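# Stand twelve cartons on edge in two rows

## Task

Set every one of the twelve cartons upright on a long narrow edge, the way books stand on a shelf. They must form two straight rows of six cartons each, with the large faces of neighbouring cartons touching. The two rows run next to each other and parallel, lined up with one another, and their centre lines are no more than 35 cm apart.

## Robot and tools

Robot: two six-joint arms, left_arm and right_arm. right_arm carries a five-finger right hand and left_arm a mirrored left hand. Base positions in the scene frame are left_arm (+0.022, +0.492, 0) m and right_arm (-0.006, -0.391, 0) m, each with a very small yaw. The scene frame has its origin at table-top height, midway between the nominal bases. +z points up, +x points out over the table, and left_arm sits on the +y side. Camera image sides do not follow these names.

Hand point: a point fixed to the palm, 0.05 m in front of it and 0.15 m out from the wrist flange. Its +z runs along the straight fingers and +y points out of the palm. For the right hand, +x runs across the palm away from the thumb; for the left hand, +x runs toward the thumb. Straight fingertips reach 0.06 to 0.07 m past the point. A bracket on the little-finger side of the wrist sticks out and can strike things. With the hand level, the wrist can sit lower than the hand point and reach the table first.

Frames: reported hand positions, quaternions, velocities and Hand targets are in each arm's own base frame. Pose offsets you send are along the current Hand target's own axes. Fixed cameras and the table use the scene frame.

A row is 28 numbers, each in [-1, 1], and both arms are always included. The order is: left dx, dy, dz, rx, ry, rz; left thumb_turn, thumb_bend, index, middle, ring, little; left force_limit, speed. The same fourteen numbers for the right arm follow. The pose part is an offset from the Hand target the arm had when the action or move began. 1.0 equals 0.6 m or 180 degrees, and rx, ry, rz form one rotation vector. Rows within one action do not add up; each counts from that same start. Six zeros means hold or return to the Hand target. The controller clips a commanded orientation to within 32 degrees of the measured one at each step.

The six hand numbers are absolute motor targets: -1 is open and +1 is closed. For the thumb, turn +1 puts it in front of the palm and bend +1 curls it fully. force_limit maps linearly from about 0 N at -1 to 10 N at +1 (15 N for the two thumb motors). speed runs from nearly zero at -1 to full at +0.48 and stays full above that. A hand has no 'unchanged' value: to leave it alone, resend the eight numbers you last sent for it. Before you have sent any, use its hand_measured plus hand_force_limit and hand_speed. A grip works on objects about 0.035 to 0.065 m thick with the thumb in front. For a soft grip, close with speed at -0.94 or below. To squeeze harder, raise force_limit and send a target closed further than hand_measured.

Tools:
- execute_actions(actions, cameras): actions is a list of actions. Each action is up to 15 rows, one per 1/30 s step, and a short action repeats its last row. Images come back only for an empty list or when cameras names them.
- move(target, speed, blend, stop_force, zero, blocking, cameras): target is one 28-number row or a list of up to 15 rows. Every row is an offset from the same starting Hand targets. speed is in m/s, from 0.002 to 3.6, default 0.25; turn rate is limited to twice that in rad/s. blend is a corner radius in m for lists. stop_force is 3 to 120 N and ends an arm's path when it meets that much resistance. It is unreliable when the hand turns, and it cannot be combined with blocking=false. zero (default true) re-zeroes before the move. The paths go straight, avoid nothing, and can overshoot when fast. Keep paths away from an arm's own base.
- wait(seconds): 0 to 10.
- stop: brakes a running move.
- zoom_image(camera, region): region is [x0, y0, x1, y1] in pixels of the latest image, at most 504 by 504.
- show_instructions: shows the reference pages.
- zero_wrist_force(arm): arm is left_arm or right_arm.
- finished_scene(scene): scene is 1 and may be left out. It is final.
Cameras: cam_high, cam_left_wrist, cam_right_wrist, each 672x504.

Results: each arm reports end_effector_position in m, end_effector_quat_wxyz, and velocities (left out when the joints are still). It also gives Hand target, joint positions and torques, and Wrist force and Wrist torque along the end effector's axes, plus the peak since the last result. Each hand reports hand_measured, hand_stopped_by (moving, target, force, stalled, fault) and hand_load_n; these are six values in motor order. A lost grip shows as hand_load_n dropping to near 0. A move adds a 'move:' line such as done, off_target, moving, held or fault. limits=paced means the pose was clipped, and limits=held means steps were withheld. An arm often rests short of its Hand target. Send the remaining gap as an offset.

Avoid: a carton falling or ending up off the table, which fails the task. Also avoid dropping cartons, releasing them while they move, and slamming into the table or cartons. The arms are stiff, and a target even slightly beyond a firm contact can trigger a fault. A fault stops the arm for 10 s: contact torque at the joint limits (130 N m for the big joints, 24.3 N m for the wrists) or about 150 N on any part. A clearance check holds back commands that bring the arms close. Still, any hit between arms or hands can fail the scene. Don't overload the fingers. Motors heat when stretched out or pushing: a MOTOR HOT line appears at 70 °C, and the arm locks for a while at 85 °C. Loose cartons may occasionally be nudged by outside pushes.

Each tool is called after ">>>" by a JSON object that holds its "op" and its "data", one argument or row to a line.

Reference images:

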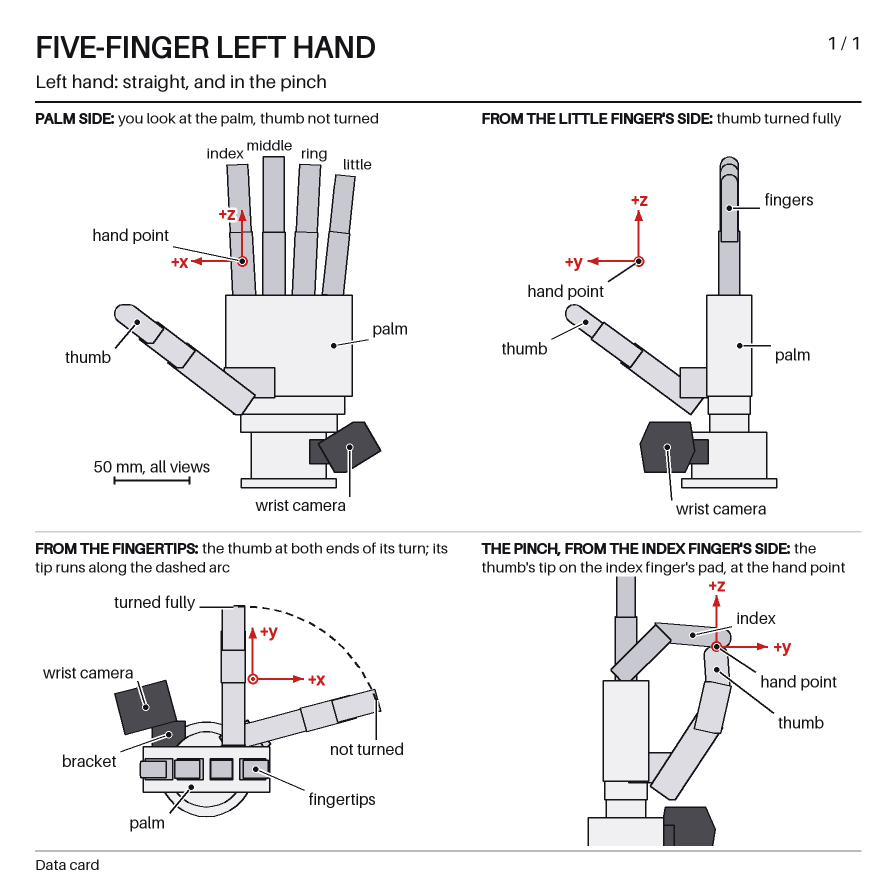

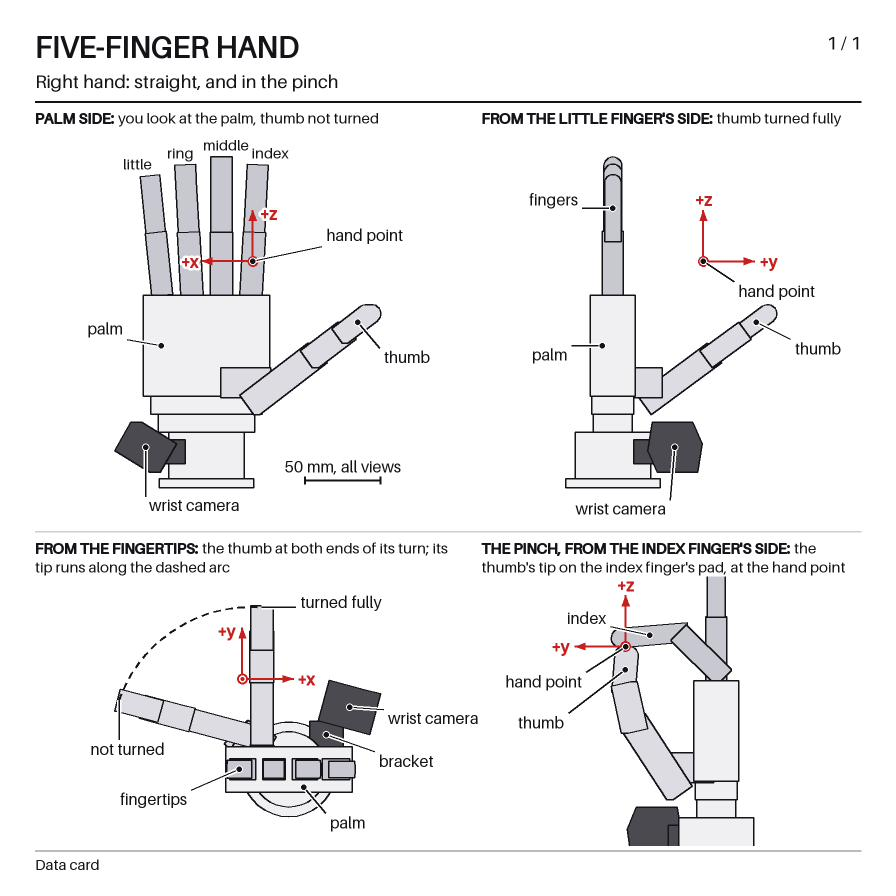

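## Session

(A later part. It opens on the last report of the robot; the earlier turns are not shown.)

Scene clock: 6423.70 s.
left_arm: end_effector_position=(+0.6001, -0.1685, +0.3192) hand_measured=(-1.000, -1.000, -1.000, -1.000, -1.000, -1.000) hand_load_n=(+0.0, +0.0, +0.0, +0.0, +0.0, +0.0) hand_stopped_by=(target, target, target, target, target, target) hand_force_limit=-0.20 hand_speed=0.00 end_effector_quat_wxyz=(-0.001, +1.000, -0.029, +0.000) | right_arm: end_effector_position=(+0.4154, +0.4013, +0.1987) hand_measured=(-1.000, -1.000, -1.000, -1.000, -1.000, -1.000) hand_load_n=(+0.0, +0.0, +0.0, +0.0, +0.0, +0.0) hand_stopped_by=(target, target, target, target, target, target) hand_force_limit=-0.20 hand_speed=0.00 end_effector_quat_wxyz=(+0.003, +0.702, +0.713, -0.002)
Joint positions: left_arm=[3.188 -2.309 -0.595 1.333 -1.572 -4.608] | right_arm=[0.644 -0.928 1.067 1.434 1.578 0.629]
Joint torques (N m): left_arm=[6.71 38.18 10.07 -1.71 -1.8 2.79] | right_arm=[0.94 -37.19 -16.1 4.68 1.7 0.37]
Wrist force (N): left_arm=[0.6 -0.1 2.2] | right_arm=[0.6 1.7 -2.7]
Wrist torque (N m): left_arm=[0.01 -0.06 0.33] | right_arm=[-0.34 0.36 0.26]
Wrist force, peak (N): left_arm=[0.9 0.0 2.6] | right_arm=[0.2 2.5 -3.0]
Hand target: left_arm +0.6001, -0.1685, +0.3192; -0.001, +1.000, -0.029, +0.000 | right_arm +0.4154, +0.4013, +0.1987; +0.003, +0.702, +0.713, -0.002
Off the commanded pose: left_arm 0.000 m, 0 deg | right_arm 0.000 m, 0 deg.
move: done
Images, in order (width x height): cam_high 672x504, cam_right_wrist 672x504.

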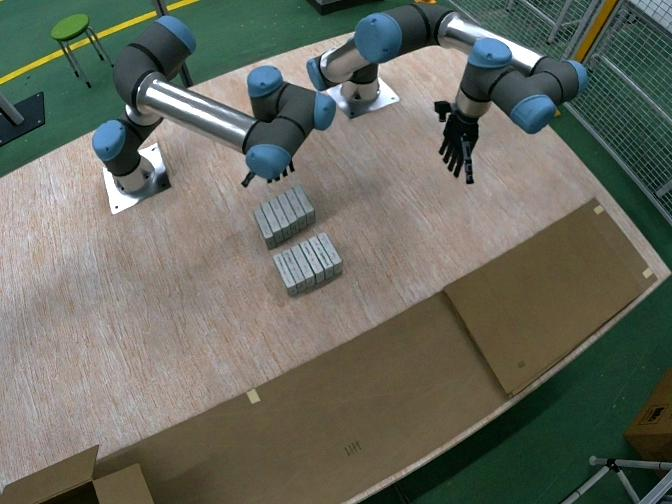

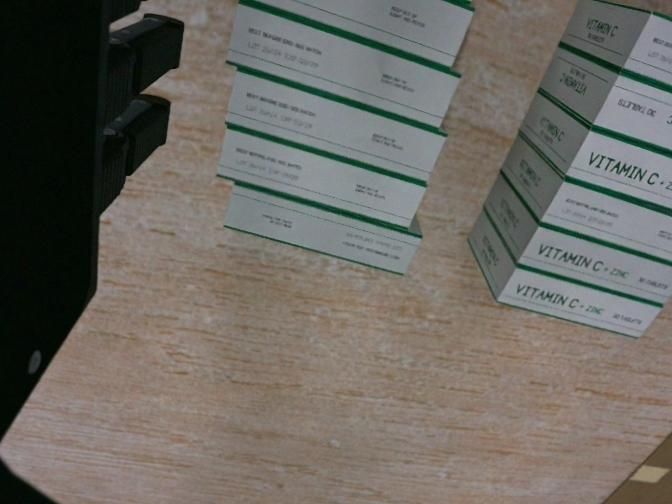

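>>> {"op": "move", "data": {
  "target": [
    [0,0,0,0,0,0,-1,-1,-1,-1,-1,-1,-0.2,0,0,-0.025,0,0,0,0,-1,-1,-1,-1,-1,-1,-0.2,0],
    [0,0,0,0,0,0,-1,-1,-1,-1,-1,-1,-0.2,0,0,-0.025,0.2,0,0,0,-1,-1,-1,-1,-1,-1,-0.2,0]
  ],
  "speed": [0.08,0.06],
  "stop_force": 8
}}

>>> {"op": "move", "data": {
  "target": [
    [0,0,0,0,0,0,-1,-1,-1,-1,-1,-1,-0.2,0,0,0.0483,0,0,0,0,-1,-1,-1,-1,-1,-1,-0.2,0],
    [0,0,0,0,0,0,-1,-1,-1,-1,-1,-1,-0.2,0,0,0.015,0,0,0,0,-1,-1,-1,-1,-1,-1,-0.2,0],
    [0,0,0,0,0,0,-1,-1,-1,-1,-1,-1,-0.2,0,-0.125,0.015,0,0,0,0,-1,-1,-1,-1,-1,-1,-0.2,0],
    [0,0,0,0,0,0,-1,-1,-1,-1,-1,-1,-0.2,0,-0.125,0.0488,0,0,0,0,-1,-1,-1,-1,-1,-1,-0.2,0]
  ],
  "speed": 0.035,
  "stop_force": 12,
  "cameras": ["cam_right_wrist","cam_high"]
}}

Scene clock: 6454.40 s.
left_arm: end_effector_position=(+0.6001, -0.1685, +0.3192) hand_measured=(-1.000, -1.000, -1.000, -1.000, -1.000, -1.000) hand_load_n=(+0.0, +0.0, +0.0, +0.0, +0.0, +0.0) hand_stopped_by=(target, target, target, target, target, target) hand_force_limit=-0.20 hand_speed=0.00 end_effector_quat_wxyz=(-0.001, +1.000, -0.029, +0.000) | right_arm: end_effector_position=(+0.4006, +0.4002, +0.0787) hand_measured=(-1.000, -1.000, -1.000, -1.000, -1.000, -1.000) hand_load_n=(+0.0, +0.0, +0.0, +0.0, +0.0, +0.0) hand_stopped_by=(target, target, target, target, target, target) hand_force_limit=-0.20 hand_speed=0.00 end_effector_quat_wxyz=(+0.003, +0.702, +0.713, -0.002)
Joint positions: left_arm=[3.188 -2.309 -0.595 1.333 -1.572 -4.608] | right_arm=[0.66 -0.87 1.287 1.156 1.578 0.644]
Joint torques (N m): left_arm=[7.11 38.16 10.14 -1.86 -1.86 2.72] | right_arm=[-11.36 -47.53 -23.56 1.54 -1.41 -1.52]
Wrist force (N): left_arm=[0.9 -0.1 2.4] | right_arm=[0.3 2.1 -2.4]
Wrist torque (N m): left_arm=[0.00 -0.09 0.35] | right_arm=[-0.30 0.40 0.29]
Wrist force, peak (N): left_arm=[1.1 0.1 2.7] | right_arm=[0.4 2.7 -2.4]
Hand target: left_arm +0.6001, -0.1685, +0.3192; -0.001, +1.000, -0.029, +0.000 | right_arm +0.4006, +0.4002, +0.0787; +0.003, +0.702, +0.713, -0.002
Off the commanded pose: left_arm 0.000 m, 0 deg | right_arm 0.000 m, 0 deg.
move: done

Scene clock: 6459.60 s.
left_arm: end_effector_position=(+0.6001, -0.1685, +0.3192) hand_measured=(-1.000, -1.000, -1.000, -1.000, -1.000, -1.000) hand_load_n=(+0.0, +0.0, +0.0, +0.0, +0.0, +0.0) hand_stopped_by=(target, target, target, target, target, target) hand_force_limit=-0.20 hand_speed=0.00 end_effector_quat_wxyz=(-0.001, +1.000, -0.029, +0.000) | right_arm: end_effector_position=(+0.4311, +0.3256, +0.0793) hand_measured=(-1.000, -1.000, -1.000, -1.000, -1.000, -1.000) hand_load_n=(+0.0, +0.0, +0.0, +0.0, +0.0, +0.0) hand_stopped_by=(target, target, target, target, target, target) hand_force_limit=-0.20 hand_speed=0.00 end_effector_quat_wxyz=(+0.003, +0.702, +0.713, -0.002)
Joint positions: left_arm=[3.188 -2.309 -0.595 1.333 -1.572 -4.608] | right_arm=[0.506 -0.949 1.423 1.099 1.578 0.491]
Joint torques (N m): left_arm=[6.44 37.79 10.31 -2.02 -1.9 2.7] | right_arm=[13.65 -45.67 -7.75 0.45 1.49 2.18]
Wrist force (N): left_arm=[1.1 -0.1 2.3] | right_arm=[0.3 2.0 -2.3]
Wrist torque (N m): left_arm=[0.00 -0.13 0.36] | right_arm=[-0.32 0.41 0.24]
Wrist force, peak (N): left_arm=[1.2 0.2 2.6] | right_arm=[0.4 2.1 -2.8]
Hand target: left_arm +0.6001, -0.1685, +0.3192; -0.001, +1.000, -0.029, +0.000 | right_arm +0.4311, +0.3256, +0.0793; +0.003, +0.702, +0.713, -0.002
Off the commanded pose: left_arm 0.000 m, 0 deg | right_arm 0.000 m, 0 deg.
move: done
Images, in order (width x height): cam_high 672x504, cam_right_wrist 672x504.

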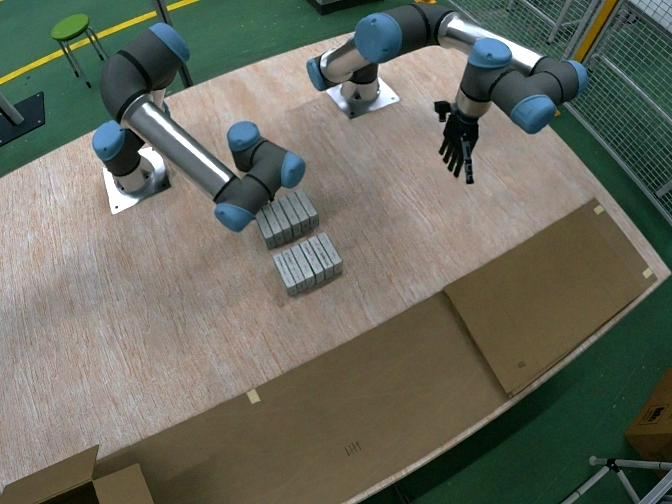

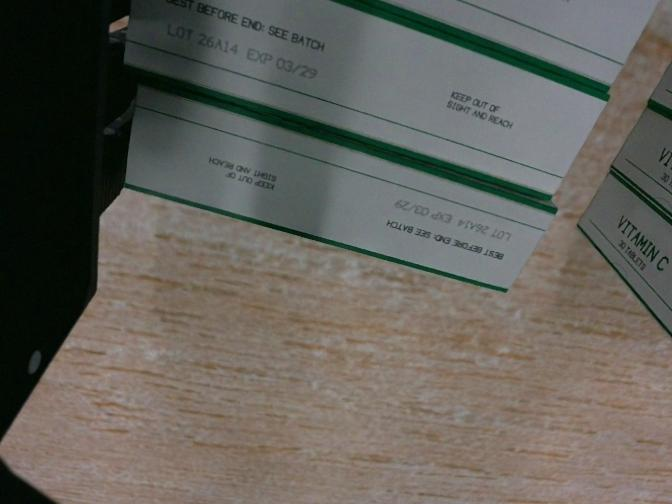

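>>> {"op": "move", "data": {
  "target": [
    [0,0,0,0,0,0,-1,-1,-1,-1,-1,-1,-0.2,0,0,-0.05,0,0,0,0,-1,-1,-1,-1,-1,-1,-0.2,0],
    [0,0,0,0,0,0,-1,-1,-1,-1,-1,-1,-0.2,0,-0.05,-0.1,-0.25,0,0,0,-1,-1,-1,-1,-1,-1,-0.2,0],
    [0,0,0,0,0,0,-1,-1,-1,-1,-1,-1,-0.2,0,-0.33,-0.1,-0.25,0,0,0,-1,-1,-1,-1,-1,-1,-0.2,0]
  ],
  "speed": [0.04,0.12,0.2],
  "blend": [0.005,0.02,0],
  "cameras": ["cam_high"]
}}

>>> {"op": "zoom_image", "data": {
  "camera": "cam_high",
  "region": [245, 180, 355, 305]
}}

Scene clock: 6475.43 s.
left_arm: end_effector_position=(+0.6001, -0.1685, +0.3192) hand_measured=(-1.000, -1.000, -1.000, -1.000, -1.000, -1.000) hand_load_n=(+0.0, +0.0, +0.0, +0.0, +0.0, +0.0) hand_stopped_by=(target, target, target, target, target, target) hand_force_limit=-0.20 hand_speed=0.00 end_effector_quat_wxyz=(-0.001, +1.000, -0.029, +0.000) | right_arm: end_effector_position=(+0.3739, +0.1280, +0.2307) hand_measured=(-1.000, -1.000, -1.000, -1.000, -1.000, -1.000) hand_load_n=(+0.0, +0.0, +0.0, +0.0, +0.0, +0.0) hand_stopped_by=(target, target, target, target, target, target) hand_force_limit=-0.20 hand_speed=0.00 end_effector_quat_wxyz=(+0.003, +0.702, +0.713, -0.002)
Joint positions: left_arm=[3.188 -2.309 -0.595 1.333 -1.572 -4.608] | right_arm=[0.083 -1.461 1.73 1.3 1.578 0.067]
Joint torques (N m): left_arm=[6.77 38.23 10.55 -2.1 -1.73 2.72] | right_arm=[-13.86 -25.18 -13.48 4.79 1.07 -1.89]
Wrist force (N): left_arm=[1.2 0.2 2.4] | right_arm=[0.5 2.0 -2.4]
Wrist torque (N m): left_arm=[0.05 -0.13 0.36] | right_arm=[-0.31 0.37 0.14]
Wrist force, peak (N): left_arm=[1.1 0.3 2.7] | right_arm=[1.4 1.8 -3.0]
Hand target: left_arm +0.6001, -0.1685, +0.3192; -0.001, +1.000, -0.029, +0.000 | right_arm +0.3738, +0.1279, +0.2307; +0.003, +0.702, +0.713, -0.002
Off the commanded pose: left_arm 0.000 m, 0 deg | right_arm 0.000 m, 0 deg.
move: done
Images, in order (width x height): cam_high 672x504.

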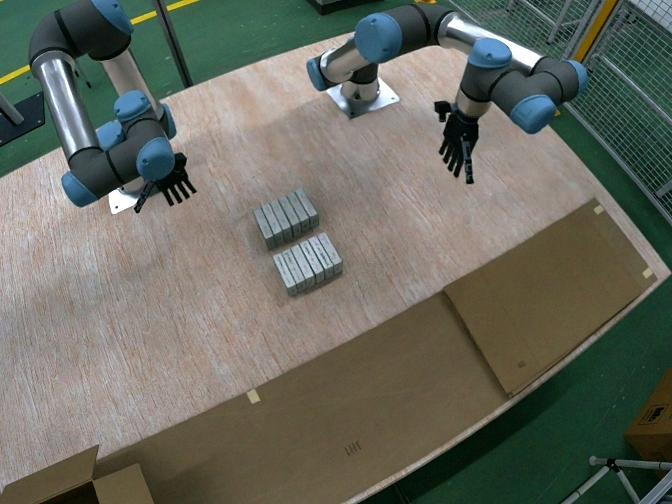

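Scaled by 4.032 from the camera's 672x504 image, which has a finer 960x720 frame.

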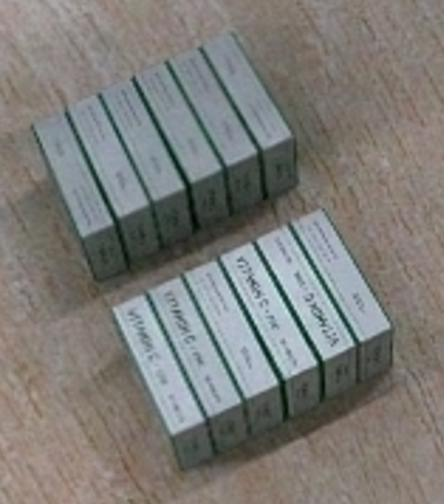

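>>> {"op": "move", "data": {
  "target": [
    [0,0,0,0,0,0,-1,-1,-1,-1,-1,-1,-0.2,0,0.1,0.08,0,0,0,-0.25,-1,-1,-1,-1,-1,-1,-0.2,0],
    [0,0,0,0,0,0,-1,-1,-1,-1,-1,-1,-0.2,0,0.3255,0.1585,0.0512,0,0,-0.5,-1,-1,-1,-1,-1,-1,-0.2,0]
  ],
  "speed": 0.25,
  "blend": 0.02,
  "cameras": ["cam_high","cam_right_wrist"]
}}

Scene clock: 6515.77 s.
left_arm: end_effector_position=(+0.6001, -0.1685, +0.3192) hand_measured=(-1.000, -1.000, -1.000, -1.000, -1.000, -1.000) hand_load_n=(+0.0, -0.5, +0.0, +0.0, +0.0, +0.0) hand_stopped_by=(target, target, target, target, target, target) hand_force_limit=-0.20 hand_speed=0.00 end_effector_quat_wxyz=(-0.001, +1.000, -0.029, +0.000) | right_arm: end_effector_position=(+0.4659, +0.3244, +0.1987) hand_measured=(-1.000, -1.000, -1.000, -1.000, -1.000, -1.000) hand_load_n=(+0.0, +0.0, +0.0, +0.0, +0.0, +0.0) hand_stopped_by=(target, target, target, target, target, target) hand_force_limit=-0.20 hand_speed=0.00 end_effector_quat_wxyz=(+0.001, -0.008, +1.000, -0.004)
Joint positions: left_arm=[3.188 -2.309 -0.595 1.333 -1.572 -4.608] | right_arm=[0.283 -1.057 1.271 1.357 1.578 -1.303]
Joint torques (N m): left_arm=[6.64 37.85 10.77 -2.38 -1.85 2.7] | right_arm=[-12.66 -30.8 -21.93 0.61 -0.64 -1.58]
Wrist force (N): left_arm=[0.8 0.1 2.4] | right_arm=[0.7 1.8 -2.3]
Wrist torque (N m): left_arm=[0.03 -0.08 0.34] | right_arm=[-0.34 0.35 0.13]
Wrist force, peak (N): left_arm=[1.0 0.3 2.7] | right_arm=[0.4 1.9 -2.9]
Hand target: left_arm +0.6001, -0.1685, +0.3192; -0.001, +1.000, -0.029, +0.000 | right_arm +0.4660, +0.3244, +0.1987; +0.001, -0.008, +1.000, -0.004
Off the commanded pose: left_arm 0.000 m, 0 deg | right_arm 0.000 m, 0 deg.
move: done
Images, in order (width x height): cam_high 672x504, cam_right_wrist 672x504.

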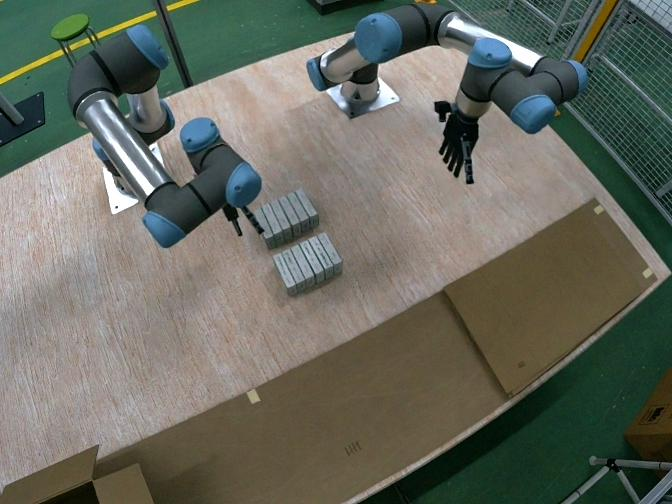

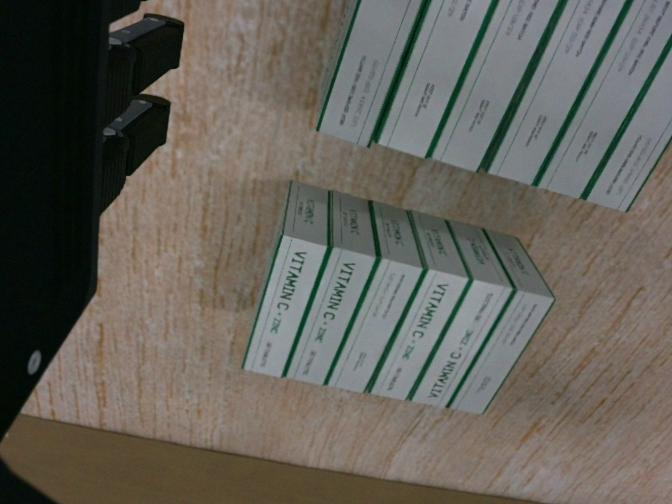

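>>> {"op": "move", "data": {
  "target": [0,0,0,0,0,0,-1,-1,-1,-1,-1,-1,-0.2,0,-0.0167,0,0.2,0,0,0,-1,-1,-1,-1,-1,-1,-0.2,0],
  "speed": 0.08,
  "stop_force": 8
}}

>>> {"op": "move", "data": {
  "target": [0,0,0,0,0,0,-1,-1,-1,-1,-1,-1,-0.2,0,0,0.085,0,0,0,0,-1,-1,-1,-1,-1,-1,-0.2,0],
  "speed": 0.03,
  "stop_force": 12,
  "cameras": ["cam_high","cam_right_wrist"]
}}

Scene clock: 6540.10 s.
left_arm: end_effector_position=(+0.6001, -0.1685, +0.3192) hand_measured=(-1.000, -1.000, -1.000, -1.000, -1.000, -1.000) hand_load_n=(+0.0, +0.0, +0.0, +0.0, +0.0, +0.0) hand_stopped_by=(target, target, target, target, target, target) hand_force_limit=-0.20 hand_speed=0.00 end_effector_quat_wxyz=(-0.001, +1.000, -0.029, +0.000) | right_arm: end_effector_position=(+0.4762, +0.3236, +0.0787) hand_measured=(-1.000, -1.000, -1.000, -1.000, -1.000, -1.000) hand_load_n=(+0.0, +0.0, +0.0, +0.0, +0.0, +0.0) hand_stopped_by=(target, target, target, target, target, target) hand_force_limit=-0.20 hand_speed=0.00 end_effector_quat_wxyz=(+0.001, -0.008, +1.000, -0.004)
Joint positions: left_arm=[3.188 -2.309 -0.595 1.333 -1.572 -4.608] | right_arm=[0.276 -0.94 1.407 1.104 1.578 -1.31]
Joint torques (N m): left_arm=[6.58 38.18 11.27 -2.39 -1.8 2.7] | right_arm=[0.42 -45.04 -23.66 0.77 -0.05 1.2]
Wrist force (N): left_arm=[0.9 0.2 2.2] | right_arm=[0.4 1.8 -2.1]
Wrist torque (N m): left_arm=[0.05 -0.11 0.34] | right_arm=[-0.34 0.38 0.28]
Wrist force, peak (N): left_arm=[0.7 0.2 2.8] | right_arm=[0.6 2.0 -3.4]
Hand target: left_arm +0.6001, -0.1685, +0.3192; -0.001, +1.000, -0.029, +0.000 | right_arm +0.4762, +0.3236, +0.0787; +0.001, -0.008, +1.000, -0.004
Off the commanded pose: left_arm 0.000 m, 0 deg | right_arm 0.000 m, 0 deg.
move: done

Scene clock: 6542.83 s.
left_arm: end_effector_position=(+0.6001, -0.1685, +0.3192) hand_measured=(-1.000, -1.000, -1.000, -1.000, -1.000, -1.000) hand_load_n=(+0.0, +0.0, +0.0, +0.5, +0.0, +0.0) hand_stopped_by=(target, target, target, target, target, target) hand_force_limit=-0.20 hand_speed=0.00 end_effector_quat_wxyz=(-0.001, +1.000, -0.029, +0.000) | right_arm: end_effector_position=(+0.4754, +0.3746, +0.0783) hand_measured=(-1.000, -1.000, -1.000, -1.000, -1.000, -1.000) hand_load_n=(+0.0, -0.5, +0.0, +0.0, +0.0, +0.0) hand_stopped_by=(target, target, target, target, target, target) hand_force_limit=-0.20 hand_speed=0.00 end_effector_quat_wxyz=(+0.001, -0.008, +1.000, -0.004)
Joint positions: left_arm=[3.188 -2.309 -0.595 1.333 -1.572 -4.608] | right_arm=[0.37 -0.879 1.301 1.149 1.578 -1.216]
Joint torques (N m): left_arm=[6.22 38.61 10.79 -2.49 -1.82 2.7] | right_arm=[-13.95 -48.62 -8.94 0.76 0.33 -1.91]
Wrist force (N): left_arm=[0.8 0.1 2.1] | right_arm=[0.6 1.8 -2.4]
Wrist torque (N m): left_arm=[0.05 -0.08 0.34] | right_arm=[-0.34 0.37 0.19]
Wrist force, peak (N): left_arm=[0.9 0.1 2.6] | right_arm=[0.5 2.1 -2.8]
Hand target: left_arm +0.6001, -0.1685, +0.3192; -0.001, +1.000, -0.029, +0.000 | right_arm +0.4754, +0.3746, +0.0783; +0.001, -0.008, +1.000, -0.004
Off the commanded pose: left_arm 0.000 m, 0 deg | right_arm 0.000 m, 0 deg.
move: done
Images, in order (width x height): cam_high 672x504, cam_right_wrist 672x504.

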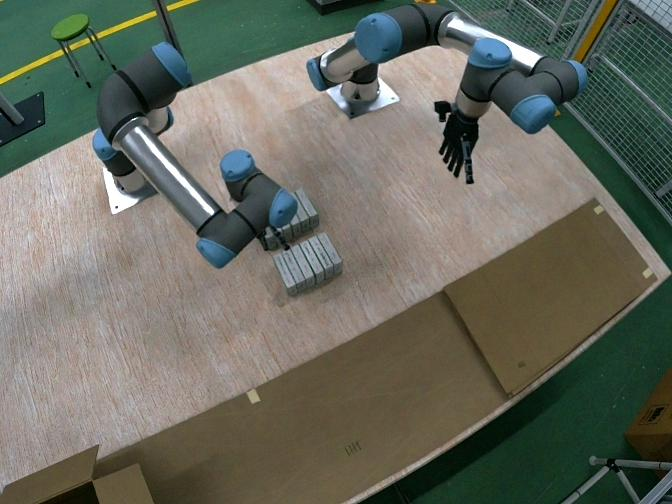

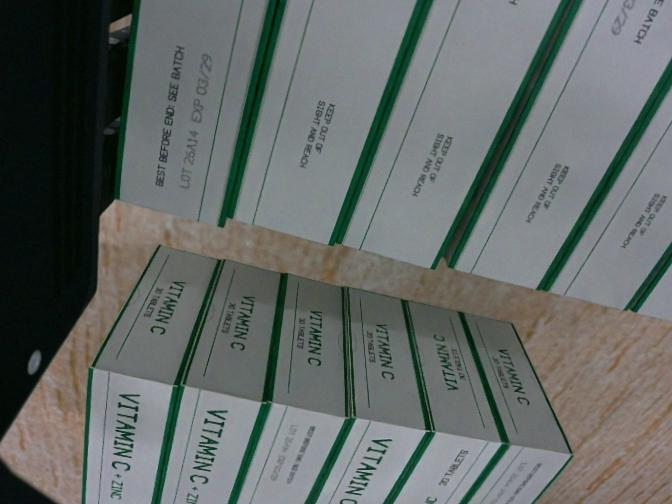

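>>> {"op": "move", "data": {
  "target": [0,0,0,0,0,0,-1,-1,-1,-1,-1,-1,-0.2,0,0,0.0333,0,0,0,0,-1,-1,-1,-1,-1,-1,-0.2,0],
  "speed": 0.03,
  "stop_force": 15,
  "cameras": ["cam_right_wrist"]
}}

Scene clock: 6560.93 s.
left_arm: end_effector_position=(+0.6001, -0.1685, +0.3192) hand_measured=(-1.000, -1.000, -1.000, -1.000, -1.000, -1.000) hand_load_n=(+0.0, +0.0, +0.0, +0.0, +0.0, +0.0) hand_stopped_by=(target, target, target, target, target, target) hand_force_limit=-0.20 hand_speed=0.00 end_effector_quat_wxyz=(-0.001, +1.000, -0.029, +0.000) | right_arm: end_effector_position=(+0.4751, +0.3946, +0.0781) hand_measured=(-1.000, -1.000, -1.000, -1.000, -1.000, -1.000) hand_load_n=(+0.0, +0.0, +0.0, +0.0, +0.0, +0.0) hand_stopped_by=(target, target, target, target, target, target) hand_force_limit=-0.20 hand_speed=0.00 end_effector_quat_wxyz=(+0.001, -0.008, +1.000, -0.004)
Joint positions: left_arm=[3.188 -2.309 -0.595 1.333 -1.572 -4.608] | right_arm=[0.405 -0.852 1.254 1.169 1.578 -1.181]
Joint torques (N m): left_arm=[6.8 38.93 11.31 -2.61 -1.88 2.64] | right_arm=[-13.24 -48.45 -8.05 0.53 -1.88 -1.82]
Wrist force (N): left_arm=[1.0 0.1 2.1] | right_arm=[0.6 1.4 -2.3]
Wrist torque (N m): left_arm=[0.05 -0.12 0.35] | right_arm=[-0.36 0.37 0.16]
Wrist force, peak (N): left_arm=[0.7 0.2 2.8] | right_arm=[0.6 0.6 -3.4]
Hand target: left_arm +0.6001, -0.1685, +0.3192; -0.001, +1.000, -0.029, +0.000 | right_arm +0.4751, +0.3946, +0.0782; +0.001, -0.008, +1.000, -0.004
Off the commanded pose: left_arm 0.000 m, 0 deg | right_arm 0.000 m, 0 deg.
move: done
Images, in order (width x height): cam_right_wrist 672x504.

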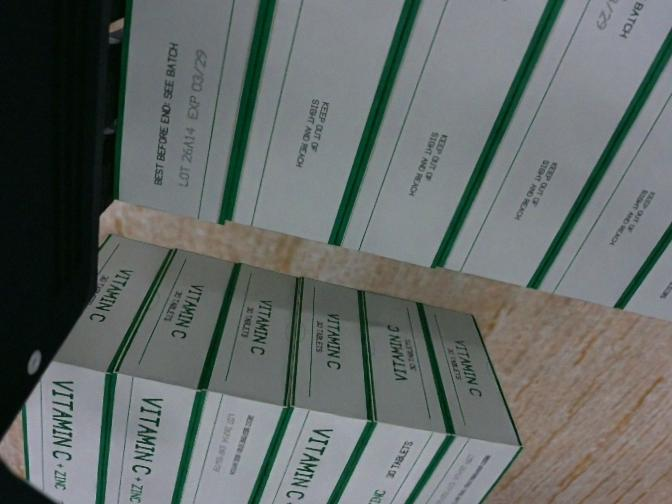

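>>> {"op": "move", "data": {
  "target": [
    [0,0,0,0,0,0,-1,-1,-1,-1,-1,-1,-0.2,0,0,-0.09,0,0,0,0,-1,-1,-1,-1,-1,-1,-0.2,0],
    [0,0,0,0,0,0,-1,-1,-1,-1,-1,-1,-0.2,0,-0.26,-0.09,0,0,0,0,-1,-1,-1,-1,-1,-1,-0.2,0]
  ],
  "speed": 0.08,
  "stop_force": 10,
  "cameras": ["cam_right_wrist"]
}}

Scene clock: 6574.83 s.
left_arm: end_effector_position=(+0.6001, -0.1685, +0.3192) hand_measured=(-1.000, -1.000, -1.000, -1.000, -1.000, -1.000) hand_load_n=(+0.0, +0.0, +0.0, +0.0, +0.0, +0.5) hand_stopped_by=(target, target, target, target, target, target) hand_force_limit=-0.20 hand_speed=0.00 end_effector_quat_wxyz=(-0.001, +1.000, -0.029, +0.000) | right_arm: end_effector_position=(+0.6319, +0.3430, +0.0788) hand_measured=(-1.000, -1.000, -1.000, -1.000, -1.000, -1.000) hand_load_n=(+0.0, +0.0, +0.0, +0.0, +0.0, +0.0) hand_stopped_by=(target, target, target, target, target, target) hand_force_limit=-0.20 hand_speed=0.00 end_effector_quat_wxyz=(+0.001, -0.008, +1.000, -0.004)
Joint positions: left_arm=[3.188 -2.309 -0.595 1.333 -1.572 -4.608] | right_arm=[0.24 -0.547 0.685 1.433 1.578 -1.347]
Joint torques (N m): left_arm=[6.65 38.05 11.24 -2.82 -1.86 2.77] | right_arm=[13.54 -42.72 -25.98 4.4 1.58 2.14]
Wrist force (N): left_arm=[0.8 0.3 2.4] | right_arm=[0.6 1.7 -2.4]
Wrist torque (N m): left_arm=[0.05 -0.09 0.34] | right_arm=[-0.35 0.38 0.27]
Wrist force, peak (N): left_arm=[1.1 0.3 2.6] | right_arm=[0.7 2.8 -2.4]
Hand target: left_arm +0.6001, -0.1685, +0.3192; -0.001, +1.000, -0.029, +0.000 | right_arm +0.6319, +0.3430, +0.0788; +0.001, -0.008, +1.000, -0.004
Off the commanded pose: left_arm 0.000 m, 0 deg | right_arm 0.000 m, 0 deg.
move: done
Images, in order (width x height): cam_right_wrist 672x504.

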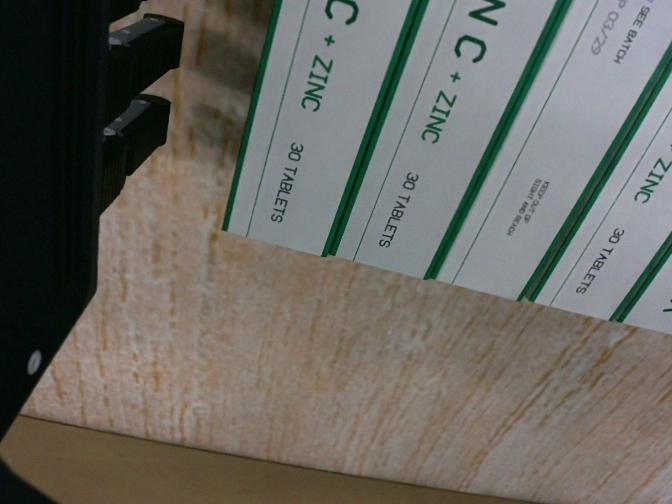

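>>> {"op": "move", "data": {
  "target": [0,0,0,0,0,0,-1,-1,-1,-1,-1,-1,-0.2,0,0,0.09,0,0,0,0,-1,-1,-1,-1,-1,-1,-0.2,0],
  "speed": 0.03,
  "stop_force": 15,
  "cameras": ["cam_right_wrist"]
}}

Scene clock: 6586.40 s.
left_arm: end_effector_position=(+0.6001, -0.1685, +0.3192) hand_measured=(-1.000, -1.000, -1.000, -1.000, -1.000, -1.000) hand_load_n=(+0.0, +0.0, +0.0, +0.0, +0.0, +0.0) hand_stopped_by=(target, target, target, target, target, target) hand_force_limit=-0.20 hand_speed=0.00 end_effector_quat_wxyz=(-0.001, +1.000, -0.029, +0.000) | right_arm: end_effector_position=(+0.6311, +0.3970, +0.0784) hand_measured=(-1.000, -1.000, -1.000, -1.000, -1.000, -1.000) hand_load_n=(+0.0, +0.0, +0.5, +0.0, +0.0, +0.0) hand_stopped_by=(target, target, target, target, target, target) hand_force_limit=-0.20 hand_speed=0.00 end_effector_quat_wxyz=(+0.001, -0.008, +1.000, -0.004)
Joint positions: left_arm=[3.188 -2.309 -0.595 1.333 -1.572 -4.608] | right_arm=[0.318 -0.442 0.481 1.532 1.578 -1.268]
Joint torques (N m): left_arm=[5.53 38.74 11.45 -2.86 -1.79 2.77] | right_arm=[-13.53 -60.34 -8.73 0.54 1.25 -2.04]
Wrist force (N): left_arm=[0.9 0.1 2.1] | right_arm=[0.6 1.5 -2.1]
Wrist torque (N m): left_arm=[0.05 -0.10 0.35] | right_arm=[-0.35 0.36 0.14]
Wrist force, peak (N): left_arm=[1.2 0.1 2.7] | right_arm=[0.5 1.2 -3.4]
Hand target: left_arm +0.6001, -0.1685, +0.3192; -0.001, +1.000, -0.029, +0.000 | right_arm +0.6311, +0.3970, +0.0784; +0.001, -0.008, +1.000, -0.004
Off the commanded pose: left_arm 0.000 m, 0 deg | right_arm 0.000 m, 0 deg.
move: done
Images, in order (width x height): cam_right_wrist 672x504.

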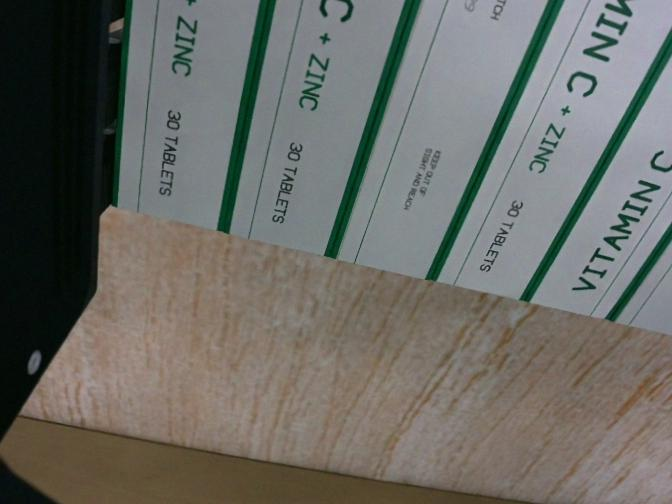

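>>> {"op": "move", "data": {
  "target": [
    [0,0,0,0,0,0,-1,-1,-1,-1,-1,-1,-0.2,0,0,-0.06,0,0,0,0,-1,-1,-1,-1,-1,-1,-0.2,0],
    [0,0,0,0,0,0,-1,-1,-1,-1,-1,-1,-0.2,0,0.05,-0.25,-0.25,0,0,0,-1,-1,-1,-1,-1,-1,-0.2,0],
    [0,0,0,0,0,0,-1,-1,-1,-1,-1,-1,-0.2,0,0.3,-0.4,-0.3,0,0,0,-1,-1,-1,-1,-1,-1,-0.2,0]
  ],
  "speed": [0.05,0.15,0.25],
  "blend": [0.005,0.02,0],
  "cameras": ["all"]
}}

>>> {"op": "zoom_image", "data": {
  "camera": "cam_high",
  "region": [245, 180, 355, 305]
}}

Scene clock: 6598.67 s.
left_arm: end_effector_position=(+0.6001, -0.1685, +0.3192) hand_measured=(-1.000, -1.000, -1.000, -1.000, -1.000, -1.000) hand_load_n=(+0.0, +0.0, +0.0, +0.0, +0.0, +0.0) hand_stopped_by=(target, target, target, target, target, target) hand_force_limit=-0.20 hand_speed=0.00 end_effector_quat_wxyz=(-0.001, +1.000, -0.029, +0.000) | right_arm: end_effector_position=(+0.4545, +0.1556, +0.2599) hand_measured=(-1.000, -1.000, -1.000, -1.000, -1.000, -1.000) hand_load_n=(+0.0, +0.0, +0.0, +0.0, +0.0, +0.0) hand_stopped_by=(target, target, target, target, target, target) hand_force_limit=-0.20 hand_speed=0.00 end_effector_quat_wxyz=(+0.001, -0.008, +1.000, -0.004)
Joint positions: left_arm=[3.188 -2.309 -0.595 1.333 -1.572 -4.608] | right_arm=[-0.087 -1.27 1.418 1.421 1.578 -1.673]
Joint torques (N m): left_arm=[6.51 38.89 11.36 -2.99 -1.79 2.65] | right_arm=[-1.7 -34.18 -9.11 4.58 1.28 -0.91]
Wrist force (N): left_arm=[0.9 0.3 2.2] | right_arm=[0.6 1.8 -2.5]
Wrist torque (N m): left_arm=[0.07 -0.10 0.34] | right_arm=[-0.33 0.37 0.12]
Wrist force, peak (N): left_arm=[1.1 0.3 2.7] | right_arm=[-0.5 1.8 -3.3]
Hand target: left_arm +0.6001, -0.1685, +0.3192; -0.001, +1.000, -0.029, +0.000 | right_arm +0.4545, +0.1556, +0.2599; +0.001, -0.008, +1.000, -0.004
Off the commanded pose: left_arm 0.000 m, 0 deg | right_arm 0.000 m, 0 deg.
move: done

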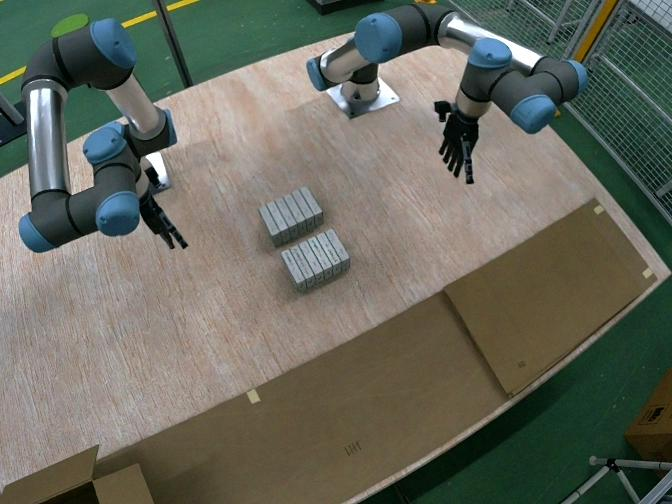

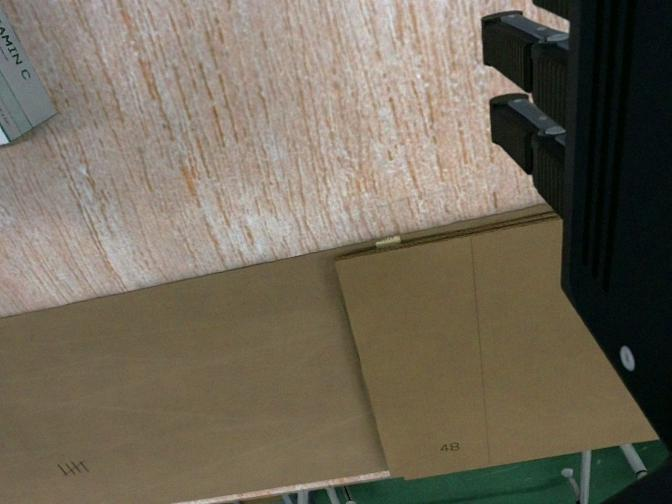

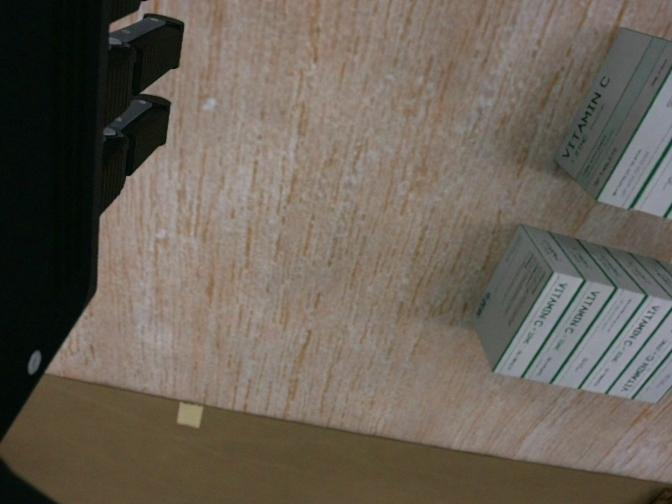

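Scaled by 4.032 from the camera's 672x504 image, which has a finer 960x720 frame.

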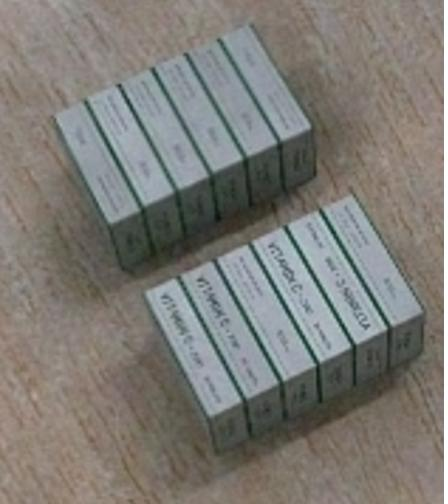

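>>> {"op": "finished_scene", "data": {

}}

The scene is finished: the task was done.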